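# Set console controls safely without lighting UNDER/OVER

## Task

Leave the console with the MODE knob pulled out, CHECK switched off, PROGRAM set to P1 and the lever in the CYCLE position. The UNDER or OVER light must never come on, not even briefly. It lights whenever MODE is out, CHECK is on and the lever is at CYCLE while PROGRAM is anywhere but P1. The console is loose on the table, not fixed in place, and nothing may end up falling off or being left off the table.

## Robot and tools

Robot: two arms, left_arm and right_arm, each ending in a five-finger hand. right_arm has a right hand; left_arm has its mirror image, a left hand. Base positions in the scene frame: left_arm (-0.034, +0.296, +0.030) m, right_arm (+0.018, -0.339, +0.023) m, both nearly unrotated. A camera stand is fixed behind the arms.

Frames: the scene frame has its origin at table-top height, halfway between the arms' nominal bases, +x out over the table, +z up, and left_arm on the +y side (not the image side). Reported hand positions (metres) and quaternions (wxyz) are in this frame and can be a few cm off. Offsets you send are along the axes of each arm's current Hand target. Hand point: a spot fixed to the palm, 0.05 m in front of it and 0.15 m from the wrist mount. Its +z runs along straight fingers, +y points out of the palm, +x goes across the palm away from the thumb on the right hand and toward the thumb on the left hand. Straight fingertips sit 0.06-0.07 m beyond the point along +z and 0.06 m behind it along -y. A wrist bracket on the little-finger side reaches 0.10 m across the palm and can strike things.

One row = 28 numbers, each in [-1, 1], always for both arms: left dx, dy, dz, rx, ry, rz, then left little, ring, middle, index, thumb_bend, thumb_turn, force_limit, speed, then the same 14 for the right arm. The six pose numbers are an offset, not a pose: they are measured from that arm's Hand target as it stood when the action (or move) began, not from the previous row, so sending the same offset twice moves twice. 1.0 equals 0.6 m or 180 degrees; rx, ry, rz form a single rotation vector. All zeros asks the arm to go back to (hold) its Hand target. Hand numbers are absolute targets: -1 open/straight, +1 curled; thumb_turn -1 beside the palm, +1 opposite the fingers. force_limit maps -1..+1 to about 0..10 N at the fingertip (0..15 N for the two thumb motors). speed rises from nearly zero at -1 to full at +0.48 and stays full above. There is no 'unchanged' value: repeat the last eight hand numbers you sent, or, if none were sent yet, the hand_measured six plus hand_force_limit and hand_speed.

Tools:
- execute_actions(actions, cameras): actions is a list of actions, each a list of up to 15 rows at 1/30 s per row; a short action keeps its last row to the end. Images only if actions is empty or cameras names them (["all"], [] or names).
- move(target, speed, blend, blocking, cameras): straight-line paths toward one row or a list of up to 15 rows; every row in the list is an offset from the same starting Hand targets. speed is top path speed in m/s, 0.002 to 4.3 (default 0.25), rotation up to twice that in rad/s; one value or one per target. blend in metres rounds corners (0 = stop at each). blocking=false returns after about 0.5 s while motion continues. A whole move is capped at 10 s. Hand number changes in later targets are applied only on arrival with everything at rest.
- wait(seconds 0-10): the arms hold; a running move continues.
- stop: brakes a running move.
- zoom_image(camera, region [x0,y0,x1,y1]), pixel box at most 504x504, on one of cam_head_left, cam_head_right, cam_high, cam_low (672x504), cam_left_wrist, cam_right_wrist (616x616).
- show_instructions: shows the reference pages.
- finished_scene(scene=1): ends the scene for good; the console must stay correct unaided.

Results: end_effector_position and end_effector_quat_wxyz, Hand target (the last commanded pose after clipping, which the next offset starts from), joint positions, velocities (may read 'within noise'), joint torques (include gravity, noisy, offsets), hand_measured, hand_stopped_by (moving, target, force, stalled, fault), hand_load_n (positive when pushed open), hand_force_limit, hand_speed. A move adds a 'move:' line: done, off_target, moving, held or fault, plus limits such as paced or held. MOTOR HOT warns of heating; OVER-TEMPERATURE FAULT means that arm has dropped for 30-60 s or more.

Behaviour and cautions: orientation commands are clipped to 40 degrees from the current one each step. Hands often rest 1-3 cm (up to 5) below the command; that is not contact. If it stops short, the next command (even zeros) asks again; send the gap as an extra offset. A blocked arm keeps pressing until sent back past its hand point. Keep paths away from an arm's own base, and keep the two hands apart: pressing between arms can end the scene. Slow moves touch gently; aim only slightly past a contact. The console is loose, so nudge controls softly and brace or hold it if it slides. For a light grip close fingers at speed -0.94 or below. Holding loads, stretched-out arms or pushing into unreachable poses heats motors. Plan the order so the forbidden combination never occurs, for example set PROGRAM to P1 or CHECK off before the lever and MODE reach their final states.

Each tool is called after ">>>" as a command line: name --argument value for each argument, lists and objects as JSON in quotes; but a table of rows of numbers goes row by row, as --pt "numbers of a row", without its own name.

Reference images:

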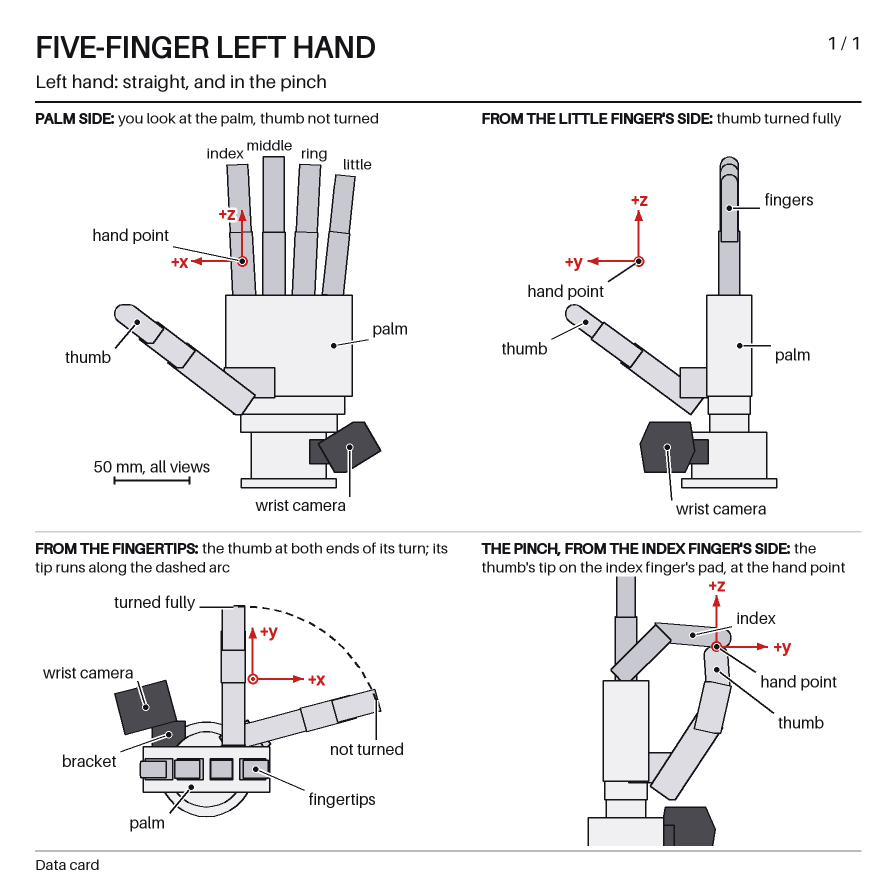

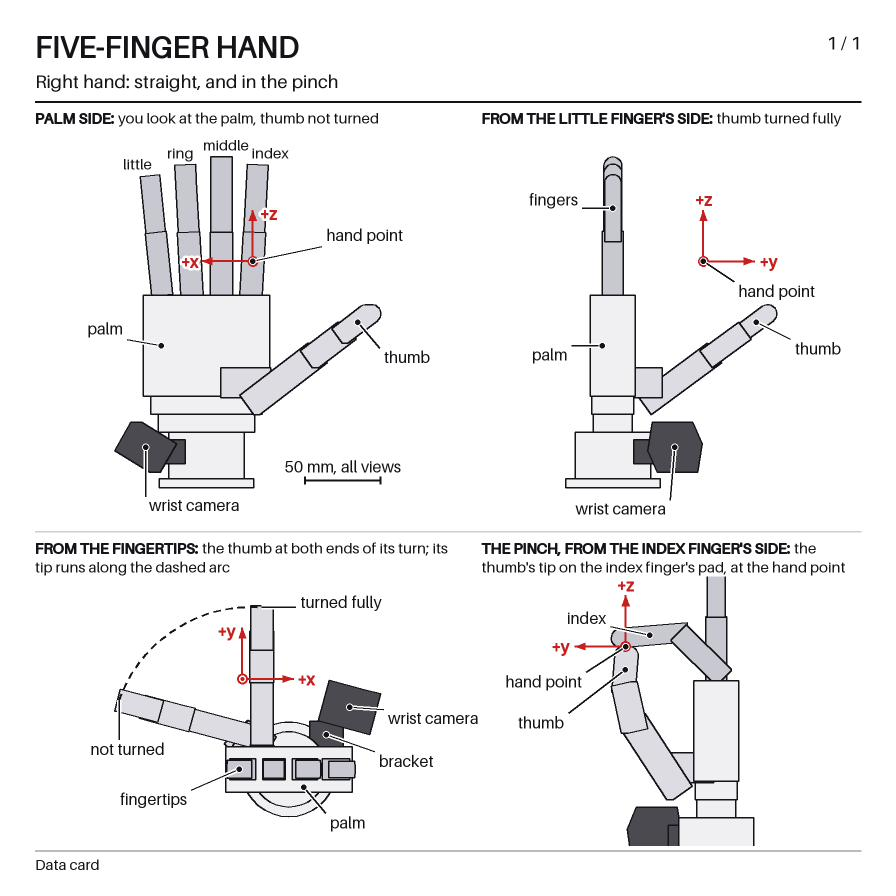

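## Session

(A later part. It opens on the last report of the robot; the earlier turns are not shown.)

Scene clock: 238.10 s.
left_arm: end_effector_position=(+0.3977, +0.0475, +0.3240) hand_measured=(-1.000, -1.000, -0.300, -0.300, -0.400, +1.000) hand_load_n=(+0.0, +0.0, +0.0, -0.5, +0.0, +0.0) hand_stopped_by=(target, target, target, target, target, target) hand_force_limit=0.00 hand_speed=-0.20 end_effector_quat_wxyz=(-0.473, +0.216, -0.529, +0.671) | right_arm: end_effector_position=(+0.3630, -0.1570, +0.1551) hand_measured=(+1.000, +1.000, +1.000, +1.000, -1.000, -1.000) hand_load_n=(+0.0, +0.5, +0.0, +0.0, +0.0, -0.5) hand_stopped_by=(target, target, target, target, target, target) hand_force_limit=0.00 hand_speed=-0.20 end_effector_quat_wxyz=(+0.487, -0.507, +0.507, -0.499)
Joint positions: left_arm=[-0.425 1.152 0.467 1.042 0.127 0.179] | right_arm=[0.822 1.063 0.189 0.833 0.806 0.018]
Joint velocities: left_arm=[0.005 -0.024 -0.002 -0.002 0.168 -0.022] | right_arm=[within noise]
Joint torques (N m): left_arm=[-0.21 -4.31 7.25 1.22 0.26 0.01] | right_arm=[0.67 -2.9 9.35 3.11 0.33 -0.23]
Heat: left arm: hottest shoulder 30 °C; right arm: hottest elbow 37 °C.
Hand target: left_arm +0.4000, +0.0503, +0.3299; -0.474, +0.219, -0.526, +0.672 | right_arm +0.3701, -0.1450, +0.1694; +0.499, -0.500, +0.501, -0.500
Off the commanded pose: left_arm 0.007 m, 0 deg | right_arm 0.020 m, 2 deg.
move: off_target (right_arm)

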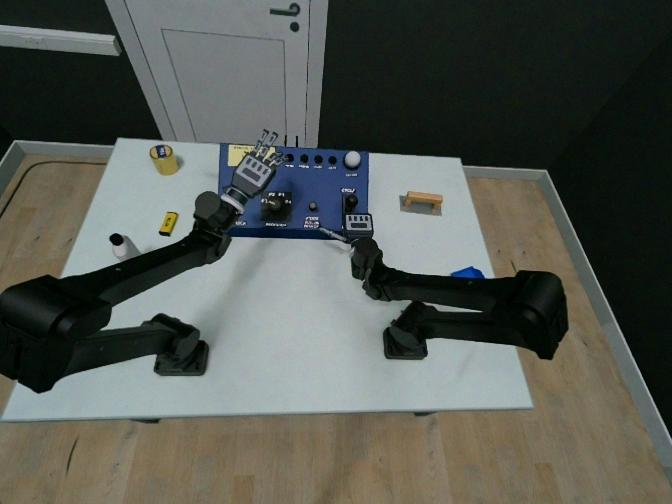

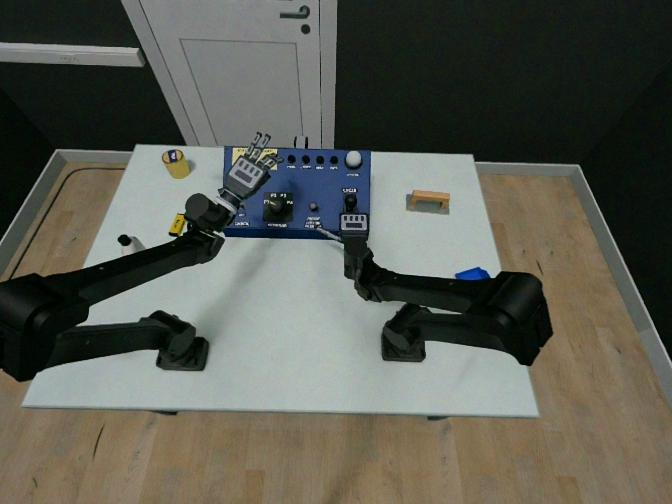

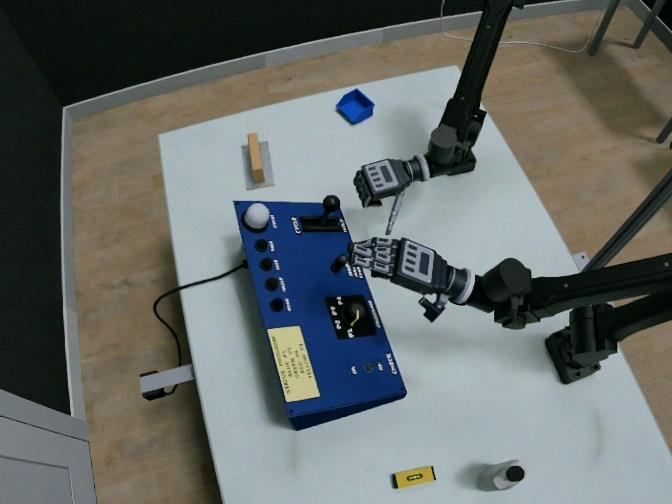

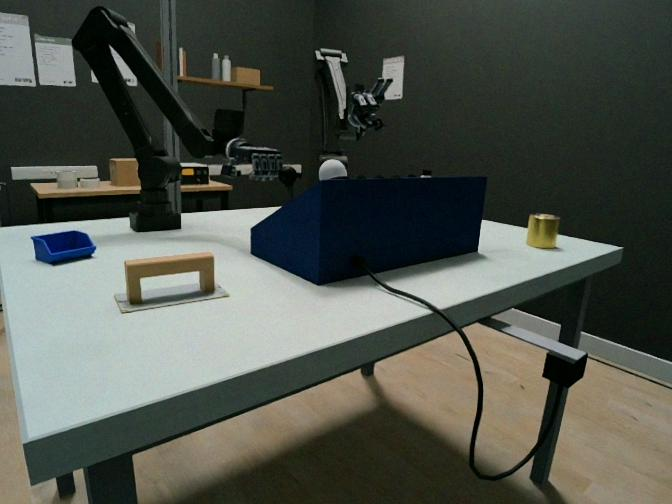

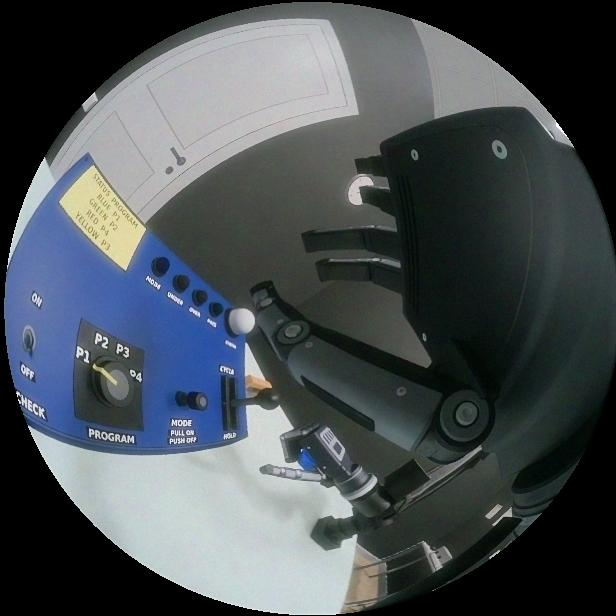

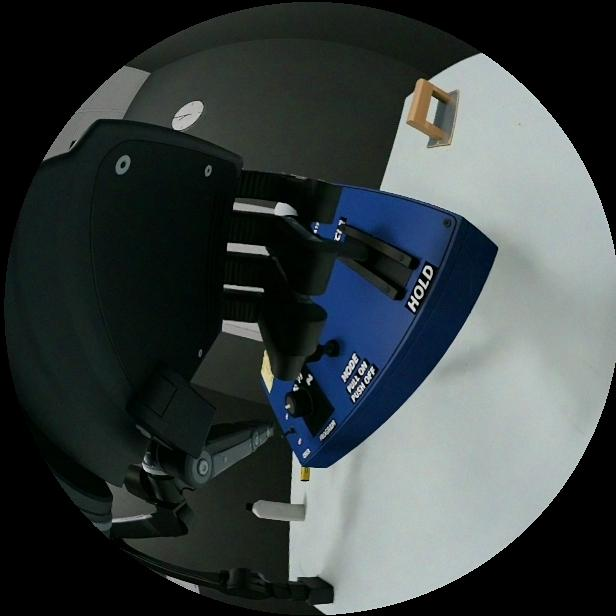

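>>> move --target '[0, 0, 0, 0, 0, 0, -1, -1, -0.3, -0.3, -0.4, 1, 0, -0.2, 0, 0.05, 0.0533, 0, 0, 0, 1, 1, 1, 1, 0.1, -1, 0, -0.2]' --speed 0.12 --cameras '["cam_head_left", "cam_high", "cam_low", "cam_left_wrist", "cam_right_wrist"]'

Scene clock: 269.70 s.
left_arm: end_effector_position=(+0.3977, +0.0475, +0.3240) hand_measured=(-1.000, -1.000, -0.300, -0.300, -0.400, +1.000) hand_load_n=(+0.0, +0.0, +0.0, +0.0, +0.0, +0.0) hand_stopped_by=(target, target, target, target, target, target) hand_force_limit=0.00 hand_speed=-0.20 end_effector_quat_wxyz=(-0.473, +0.216, -0.529, +0.671) | right_arm: end_effector_position=(+0.3909, -0.1483, +0.1298) hand_measured=(+1.000, +1.000, +1.000, +1.000, +0.100, -1.000) hand_load_n=(+0.0, +0.0, +0.0, +0.5, +0.0, +0.0) hand_stopped_by=(target, target, target, target, target, target) hand_force_limit=0.00 hand_speed=-0.20 end_effector_quat_wxyz=(+0.493, -0.509, +0.503, -0.494)
Joint positions: left_arm=[-0.425 1.152 0.467 1.042 0.127 0.179] | right_arm=[0.752 1.311 0.219 1.058 0.719 0.016]
Joint torques (N m): left_arm=[0.21 -3.84 7.24 1.2 0.21 -0.03] | right_arm=[-1.44 -4.54 7.38 3.17 0.09 -0.22]
Heat: left arm: hottest shoulder 30 °C; right arm: hottest elbow 35 °C.
Hand target: left_arm +0.4000, +0.0503, +0.3299; -0.474, +0.219, -0.526, +0.672 | right_arm +0.4020, -0.1453, +0.1391; +0.499, -0.500, +0.501, -0.500
Off the commanded pose: left_arm 0.007 m, 0 deg | right_arm 0.015 m, 1 deg.
move: off_target (right_arm)
Images, in order (width x height): cam_head_left 672x504, cam_high 672x504, cam_low 672x504, cam_left_wrist 616x616, cam_right_wrist 616x616.

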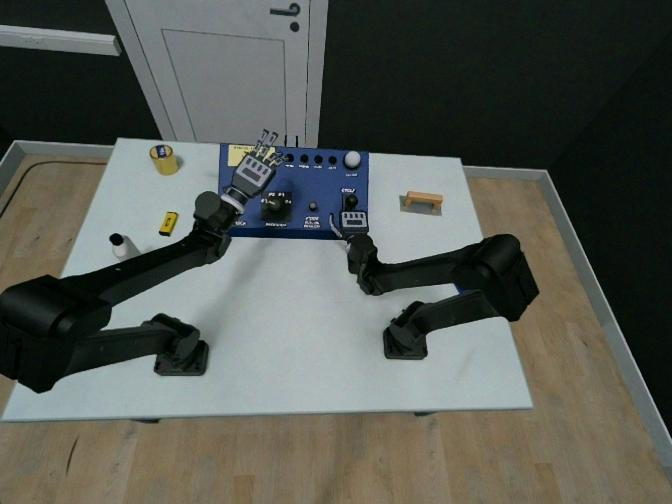

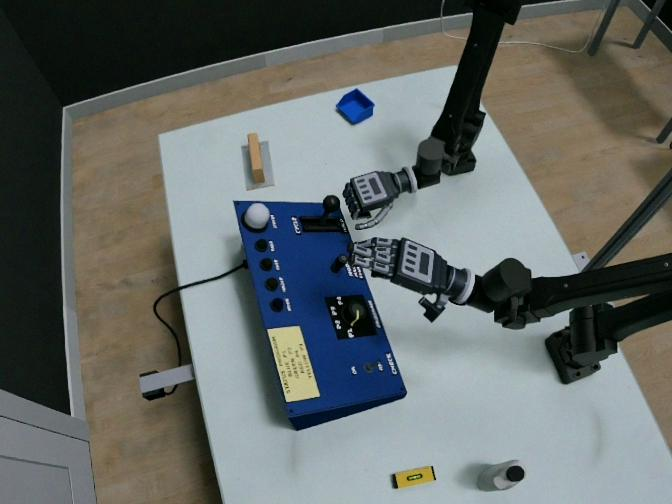

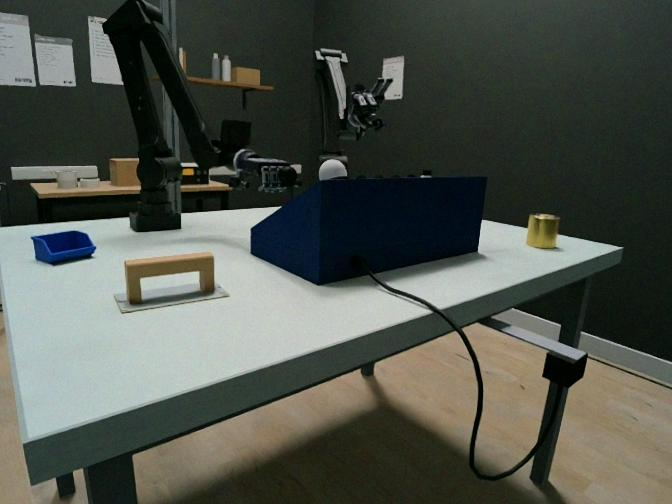

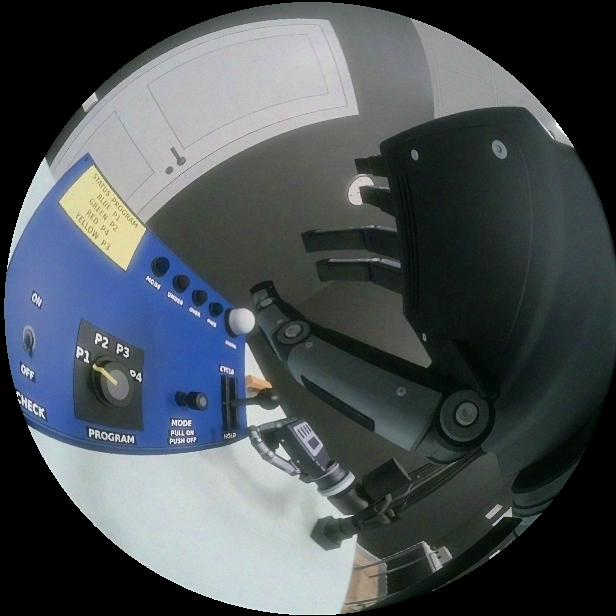

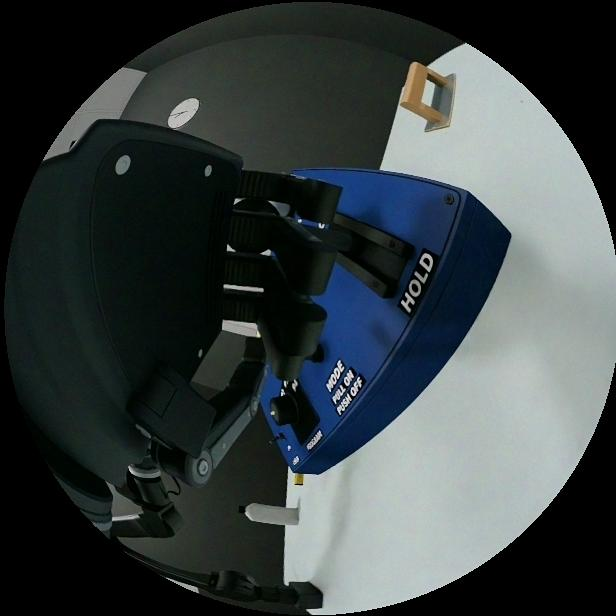

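>>> zoom_image --camera "cam_head_left" --region '[300, 170, 390, 260]'

>>> zoom_image --camera "cam_left_wrist" --region '[160, 340, 380, 520]'

>>> zoom_image --camera "cam_low" --region '[210, 130, 360, 260]'

>>> zoom_image --camera "cam_high" --region '[280, 150, 430, 280]'

Scaled by 5.600 from the camera's 672x504 image, which has a finer 960x720 frame.

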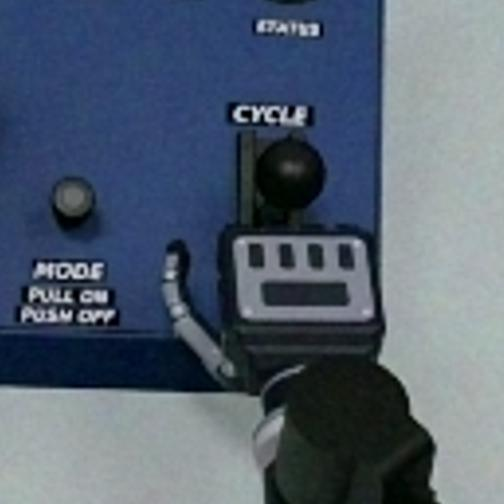

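Scaled by 2.291 from the camera's 616x616 image, which has a finer 880x880 frame.

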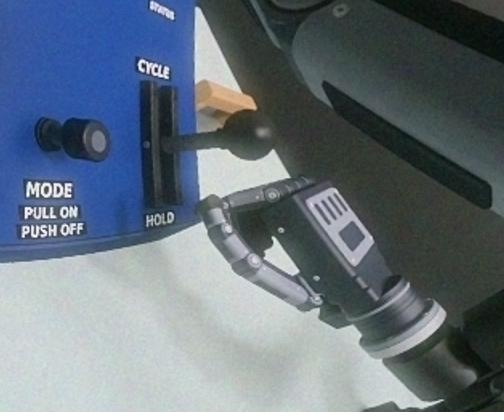

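Scaled by 3.360 from the camera's 672x504 image, which has a finer 960x720 frame.

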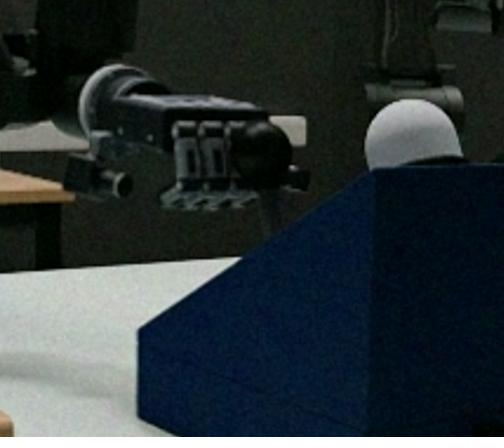

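Scaled by 3.360 from the camera's 672x504 image, which has a finer 960x720 frame.

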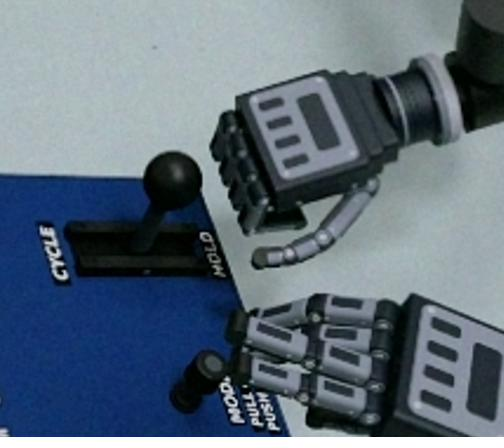

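>>> move --target '[0, 0, 0, 0, 0, 0, -1, -1, -0.3, -0.3, -0.4, 1, 0, -0.2, 0, -0.0217, 0.0583, 0, 0, 0, 1, 1, 1, 1, 0.1, -1, 0, -0.2]' --speed 0.08 --cameras '["cam_head_left", "cam_high", "cam_low", "cam_left_wrist", "cam_right_wrist"]'

>>> zoom_image --camera "cam_left_wrist" --region '[160, 340, 380, 520]'

>>> zoom_image --camera "cam_high" --region '[280, 150, 430, 280]'

>>> zoom_image --camera "cam_head_left" --region '[300, 170, 390, 260]'

Scene clock: 283.93 s.
left_arm: end_effector_position=(+0.3977, +0.0475, +0.3240) hand_measured=(-1.000, -1.000, -0.300, -0.300, -0.400, +1.000) hand_load_n=(+0.0, +0.0, +0.0, +0.0, +0.0, +0.0) hand_stopped_by=(target, target, target, target, target, target) hand_force_limit=0.00 hand_speed=-0.20 end_effector_quat_wxyz=(-0.473, +0.216, -0.529, +0.671) | right_arm: end_effector_position=(+0.4242, -0.1460, +0.1480) hand_measured=(+1.000, +1.000, +1.000, +1.000, +0.100, -1.000) hand_load_n=(+0.0, -0.5, +0.0, +0.0, +0.0, +0.0) hand_stopped_by=(target, target, target, target, target, target) hand_force_limit=0.00 hand_speed=-0.20 end_effector_quat_wxyz=(+0.504, -0.501, +0.502, -0.494)
Joint positions: left_arm=[-0.425 1.152 0.467 1.042 0.127 0.179] | right_arm=[0.673 1.323 0.293 1.024 0.637 0.015]
Joint torques (N m): left_arm=[-0.44 -4.66 7.27 1.18 0.2 -0.01] | right_arm=[-1.73 -5.25 8.4 2.02 0.06 -0.22]
Heat: left arm: hottest shoulder 30 °C; right arm: hottest elbow 34 °C.
Hand target: left_arm +0.4000, +0.0503, +0.3299; -0.474, +0.219, -0.526, +0.672 | right_arm +0.4370, -0.1453, +0.1522; +0.499, -0.500, +0.501, -0.500
Off the commanded pose: left_arm 0.007 m, 0 deg | right_arm 0.013 m, 1 deg.
move: off_target (right_arm)
Images, in order (width x height): cam_head_left 672x504, cam_high 672x504, cam_low 672x504, cam_left_wrist 616x616, cam_right_wrist 616x616.

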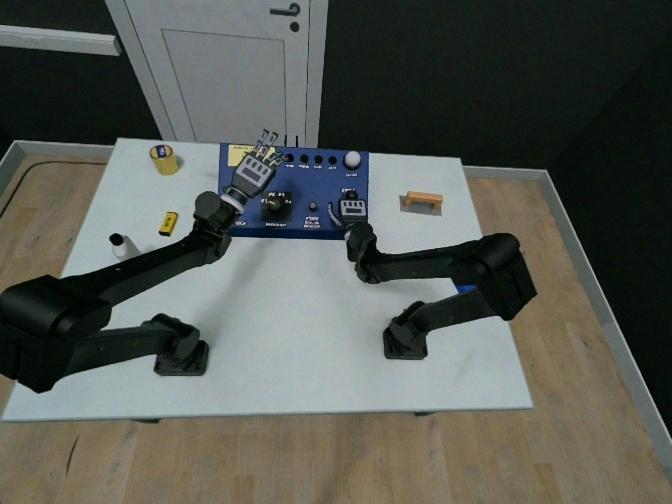

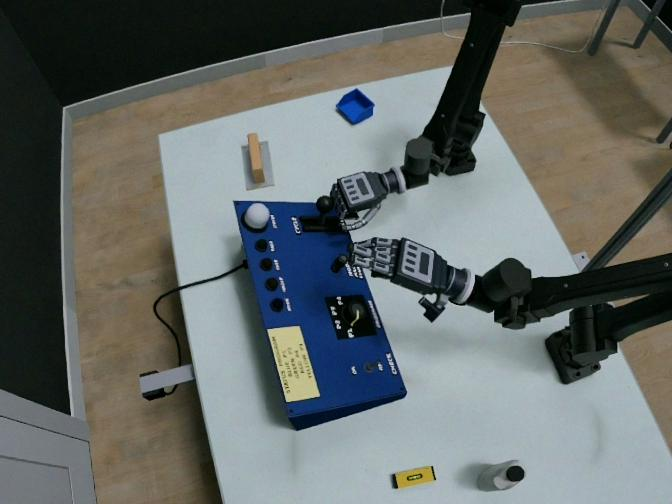

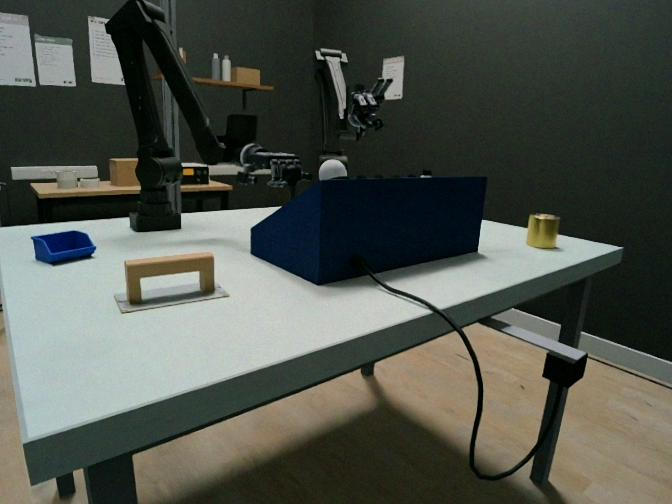

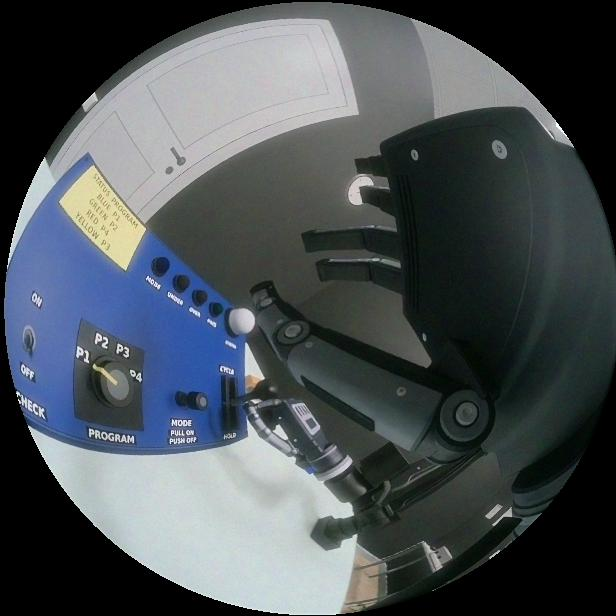

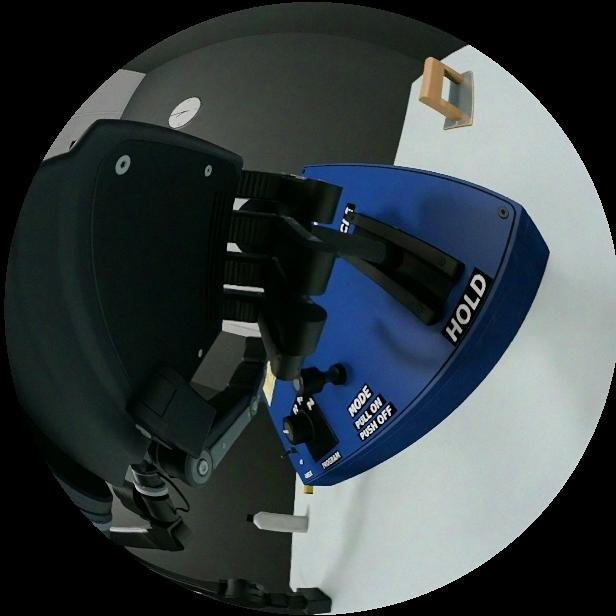

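Scaled by 2.291 from the camera's 616x616 image, which has a finer 880x880 frame.

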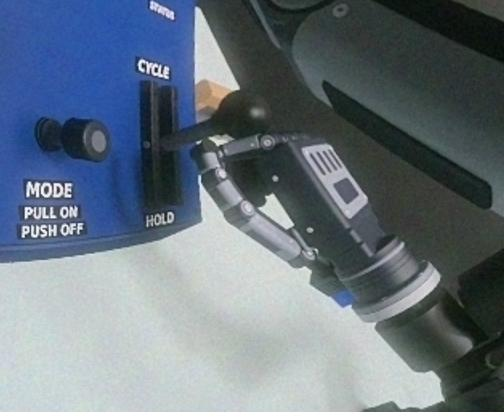

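Scaled by 3.360 from the camera's 672x504 image, which has a finer 960x720 frame.

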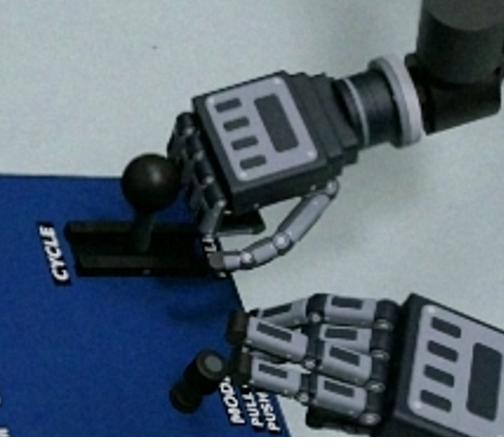

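Scaled by 5.600 from the camera's 672x504 image, which has a finer 960x720 frame.

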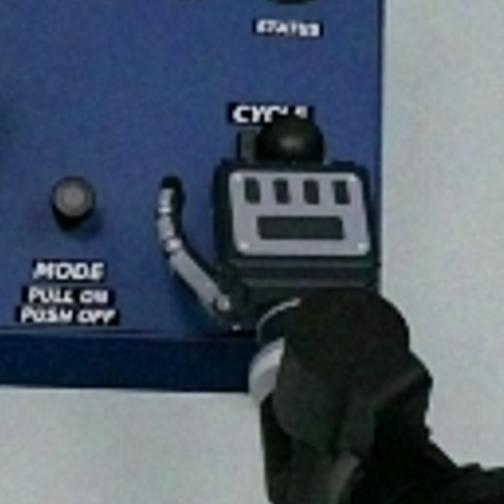

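>>> move --target '[0, 0, 0, 0, 0, 0, -1, -1, -0.3, -0.3, -0.4, 1, 0, -0.2, 0, 0, 0.05, 0, 0, 0, 1, 1, 1, 1, 0.1, -1, 0, -0.2]' --speed 0.08 --cameras '["cam_head_left", "cam_high", "cam_low", "cam_left_wrist", "cam_right_wrist"]'

>>> zoom_image --camera "cam_left_wrist" --region '[160, 340, 380, 520]'

>>> zoom_image --camera "cam_high" --region '[280, 150, 430, 280]'

>>> zoom_image --camera "cam_head_left" --region '[300, 170, 390, 260]'

Scene clock: 290.90 s.
left_arm: end_effector_position=(+0.3977, +0.0475, +0.3240) hand_measured=(-1.000, -1.000, -0.300, -0.300, -0.400, +1.000) hand_load_n=(+0.0, -0.5, +0.0, +0.0, +0.0, +0.0) hand_stopped_by=(target, target, target, target, target, target) hand_force_limit=0.00 hand_speed=-0.20 end_effector_quat_wxyz=(-0.473, +0.216, -0.529, +0.671) | right_arm: end_effector_position=(+0.4396, -0.1447, +0.1403) hand_measured=(+1.000, +1.000, +1.000, +1.000, +0.100, -1.000) hand_load_n=(+0.0, -2.0, +0.0, +0.0, +0.0, +0.0) hand_stopped_by=(target, target, target, target, target, target) hand_force_limit=0.00 hand_speed=-0.20 end_effector_quat_wxyz=(+0.501, -0.512, +0.499, -0.488)
Joint positions: left_arm=[-0.425 1.152 0.467 1.042 0.127 0.179] | right_arm=[0.634 1.374 0.324 1.024 0.581 0.013]
Joint torques (N m): left_arm=[-0.56 -4.48 7.27 1.29 0.2 -0.03] | right_arm=[-3.31 -5.07 10.78 2.1 -0.02 -0.22]
Heat: left arm: hottest elbow 30 °C; right arm: hottest elbow 34 °C.
Hand target: left_arm +0.4000, +0.0503, +0.3299; -0.474, +0.219, -0.526, +0.672 | right_arm +0.4670, -0.1454, +0.1521; +0.499, -0.500, +0.501, -0.500
Off the commanded pose: left_arm 0.007 m, 0 deg | right_arm 0.030 m, 2 deg.
move: off_target (right_arm)
Images, in order (width x height): cam_head_left 672x504, cam_high 672x504, cam_low 672x504, cam_left_wrist 616x616, cam_right_wrist 616x616.

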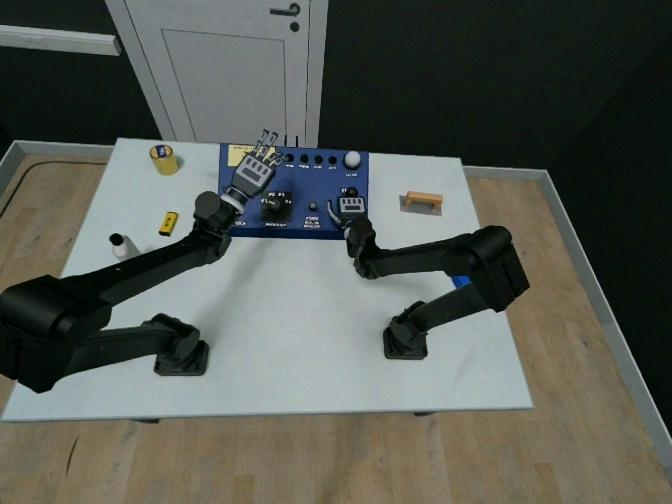

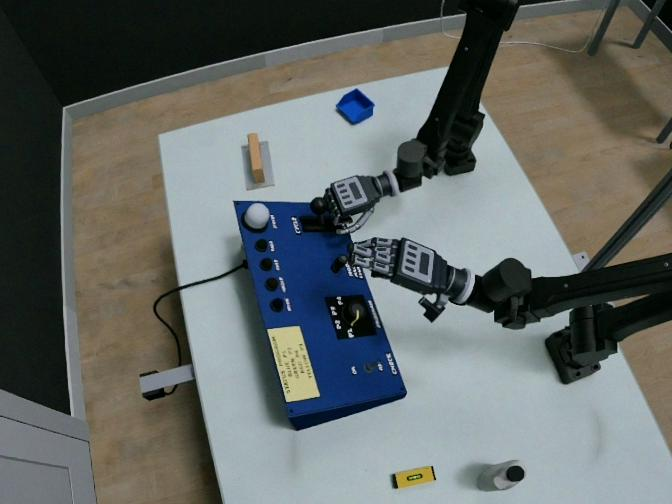

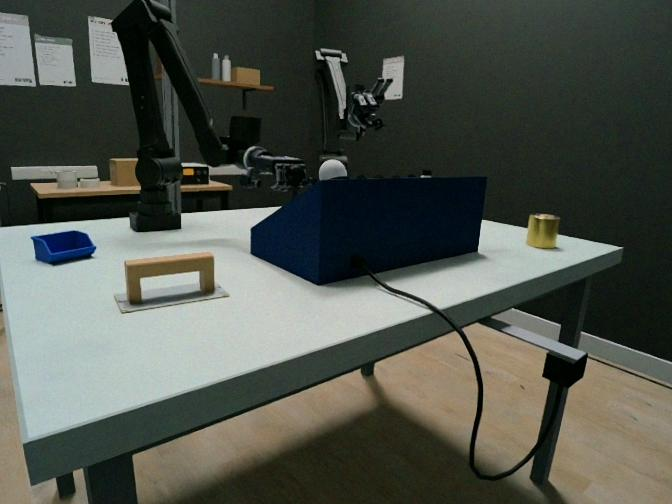

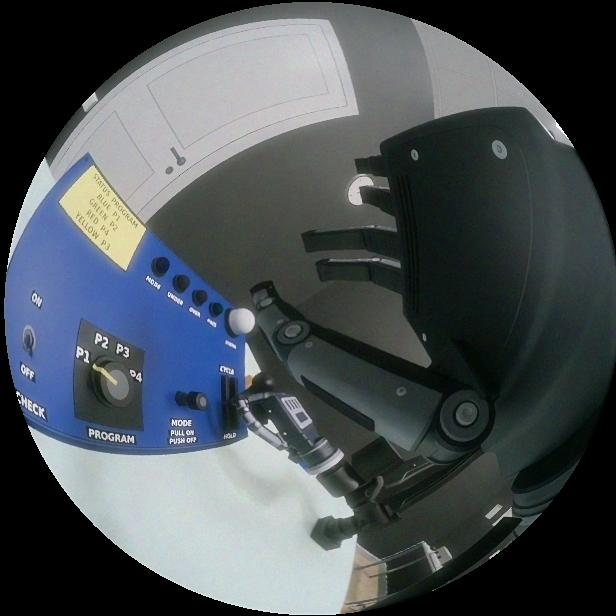

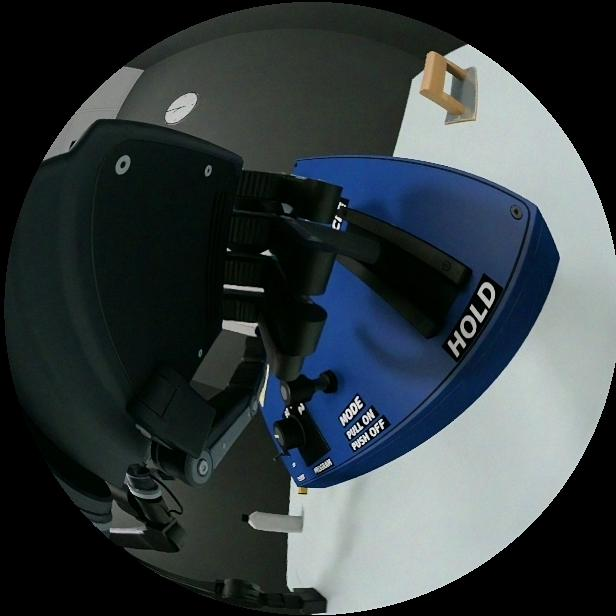

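Scaled by 2.291 from the camera's 616x616 image, which has a finer 880x880 frame.

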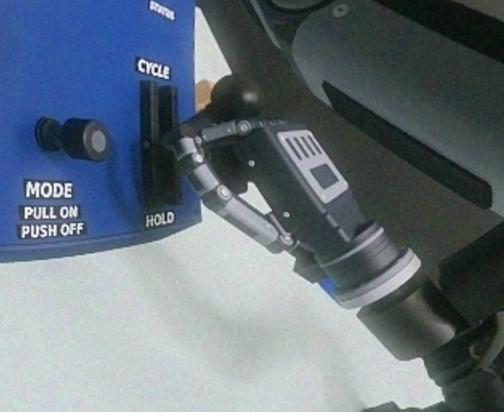

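Scaled by 3.360 from the camera's 672x504 image, which has a finer 960x720 frame.

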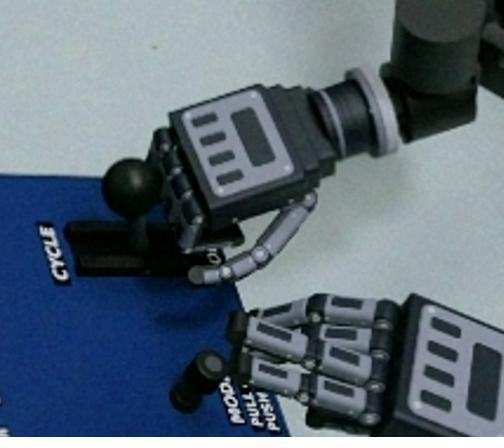

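Scaled by 5.600 from the camera's 672x504 image, which has a finer 960x720 frame.

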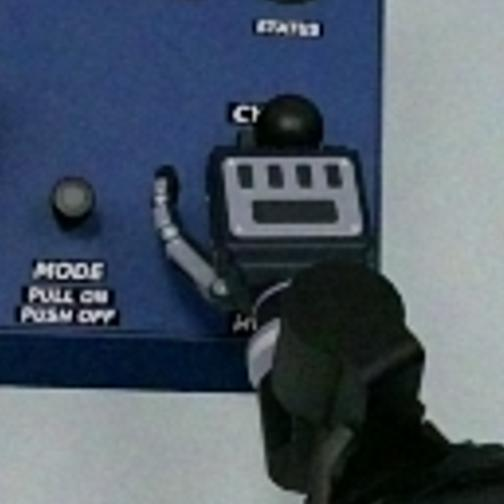

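>>> move --target '[0, 0, 0, 0, 0, 0, -1, -1, -0.3, -0.3, -0.4, 1, 0, -0.2, 0, -0.02, 0.0417, 0, 0, 0, 1, 1, 1, 1, 0.1, -1, 0, -0.2]' --speed 0.08 --cameras '["cam_head_left", "cam_high", "cam_low", "cam_left_wrist", "cam_right_wrist"]'

>>> zoom_image --camera "cam_left_wrist" --region '[160, 340, 380, 520]'

>>> zoom_image --camera "cam_high" --region '[280, 150, 430, 280]'

>>> zoom_image --camera "cam_head_left" --region '[300, 170, 390, 260]'

Scene clock: 297.23 s.
left_arm: end_effector_position=(+0.3977, +0.0475, +0.3240) hand_measured=(-1.000, -1.000, -0.300, -0.300, -0.400, +1.000) hand_load_n=(-0.5, +0.0, +0.0, +0.0, +0.0, +0.0) hand_stopped_by=(target, target, target, target, target, target) hand_force_limit=0.00 hand_speed=-0.20 end_effector_quat_wxyz=(-0.473, +0.216, -0.529, +0.671) | right_arm: end_effector_position=(+0.4396, -0.1451, +0.1405) hand_measured=(+1.000, +1.000, +1.000, +1.000, +0.100, -1.000) hand_load_n=(+0.0, -5.5, +0.0, +0.0, +0.0, +0.0) hand_stopped_by=(target, target, target, target, target, target) hand_force_limit=0.00 hand_speed=-0.20 end_effector_quat_wxyz=(+0.498, -0.524, +0.493, -0.483)
Joint positions: left_arm=[-0.425 1.152 0.467 1.042 0.127 0.179] | right_arm=[0.62 1.351 0.327 0.981 0.547 0.007]
Joint torques (N m): left_arm=[-0.15 -4.37 7.31 1.32 0.22 0.02] | right_arm=[-5.77 -4.13 15.3 1.26 -0.31 -0.19]
Heat: left arm: hottest elbow 30 °C; right arm: hottest elbow 34 °C.
Hand target: left_arm +0.4000, +0.0503, +0.3299; -0.474, +0.219, -0.526, +0.672 | right_arm +0.4921, -0.1454, +0.1642; +0.499, -0.500, +0.501, -0.500
Off the commanded pose: left_arm 0.007 m, 0 deg | right_arm 0.058 m, 4 deg.
move: off_target (right_arm)
Images, in order (width x height): cam_head_left 672x504, cam_high 672x504, cam_low 672x504, cam_left_wrist 616x616, cam_right_wrist 616x616.

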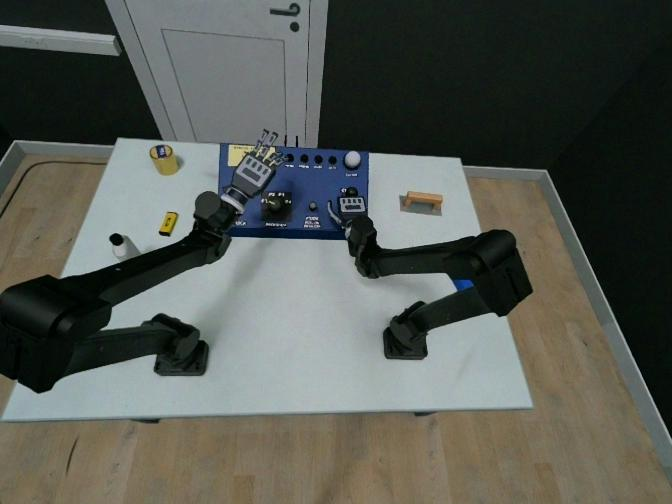

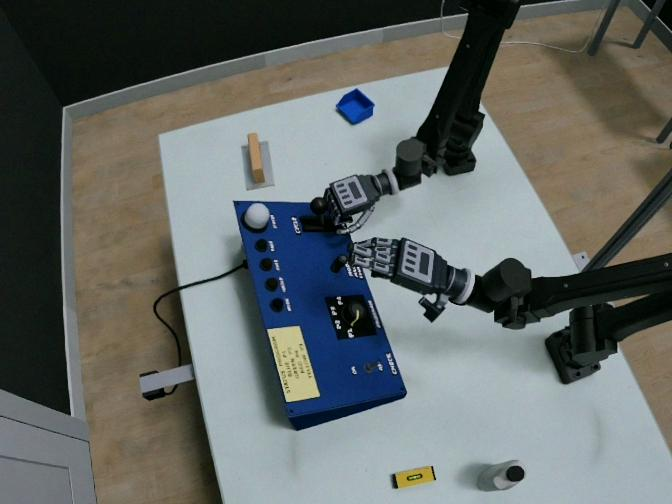

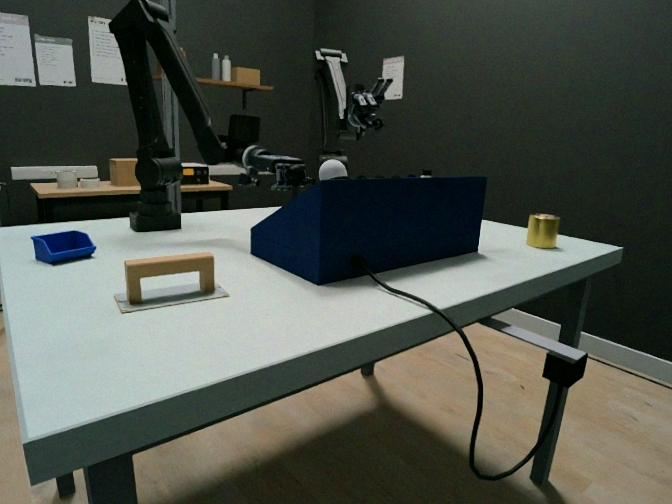

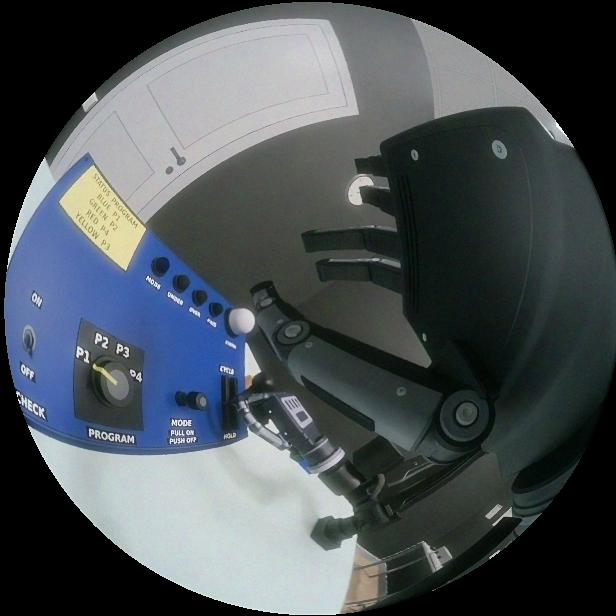

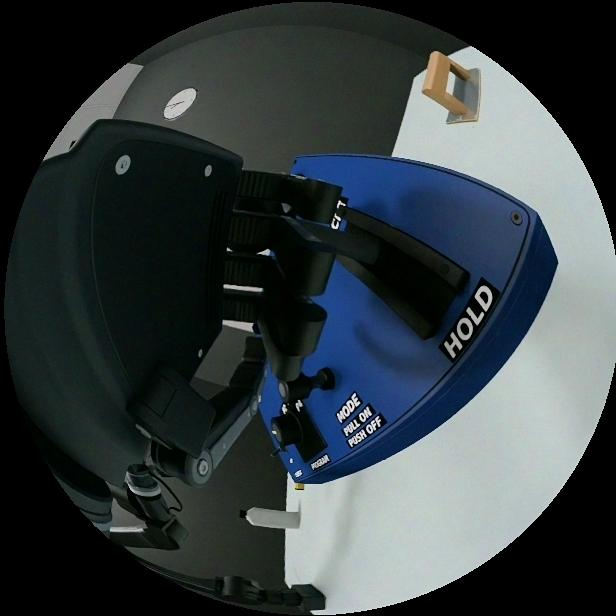

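Scaled by 2.291 from the camera's 616x616 image, which has a finer 880x880 frame.

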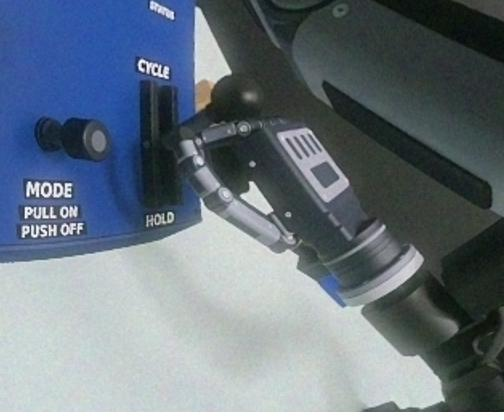

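Scaled by 3.360 from the camera's 672x504 image, which has a finer 960x720 frame.

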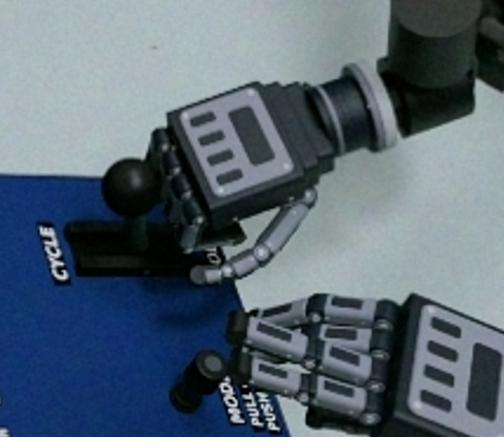

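Scaled by 5.600 from the camera's 672x504 image, which has a finer 960x720 frame.

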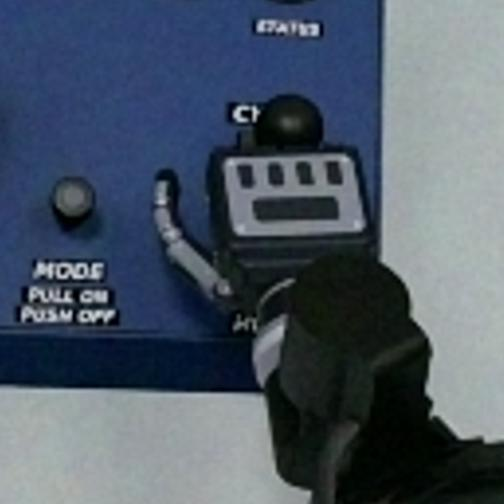

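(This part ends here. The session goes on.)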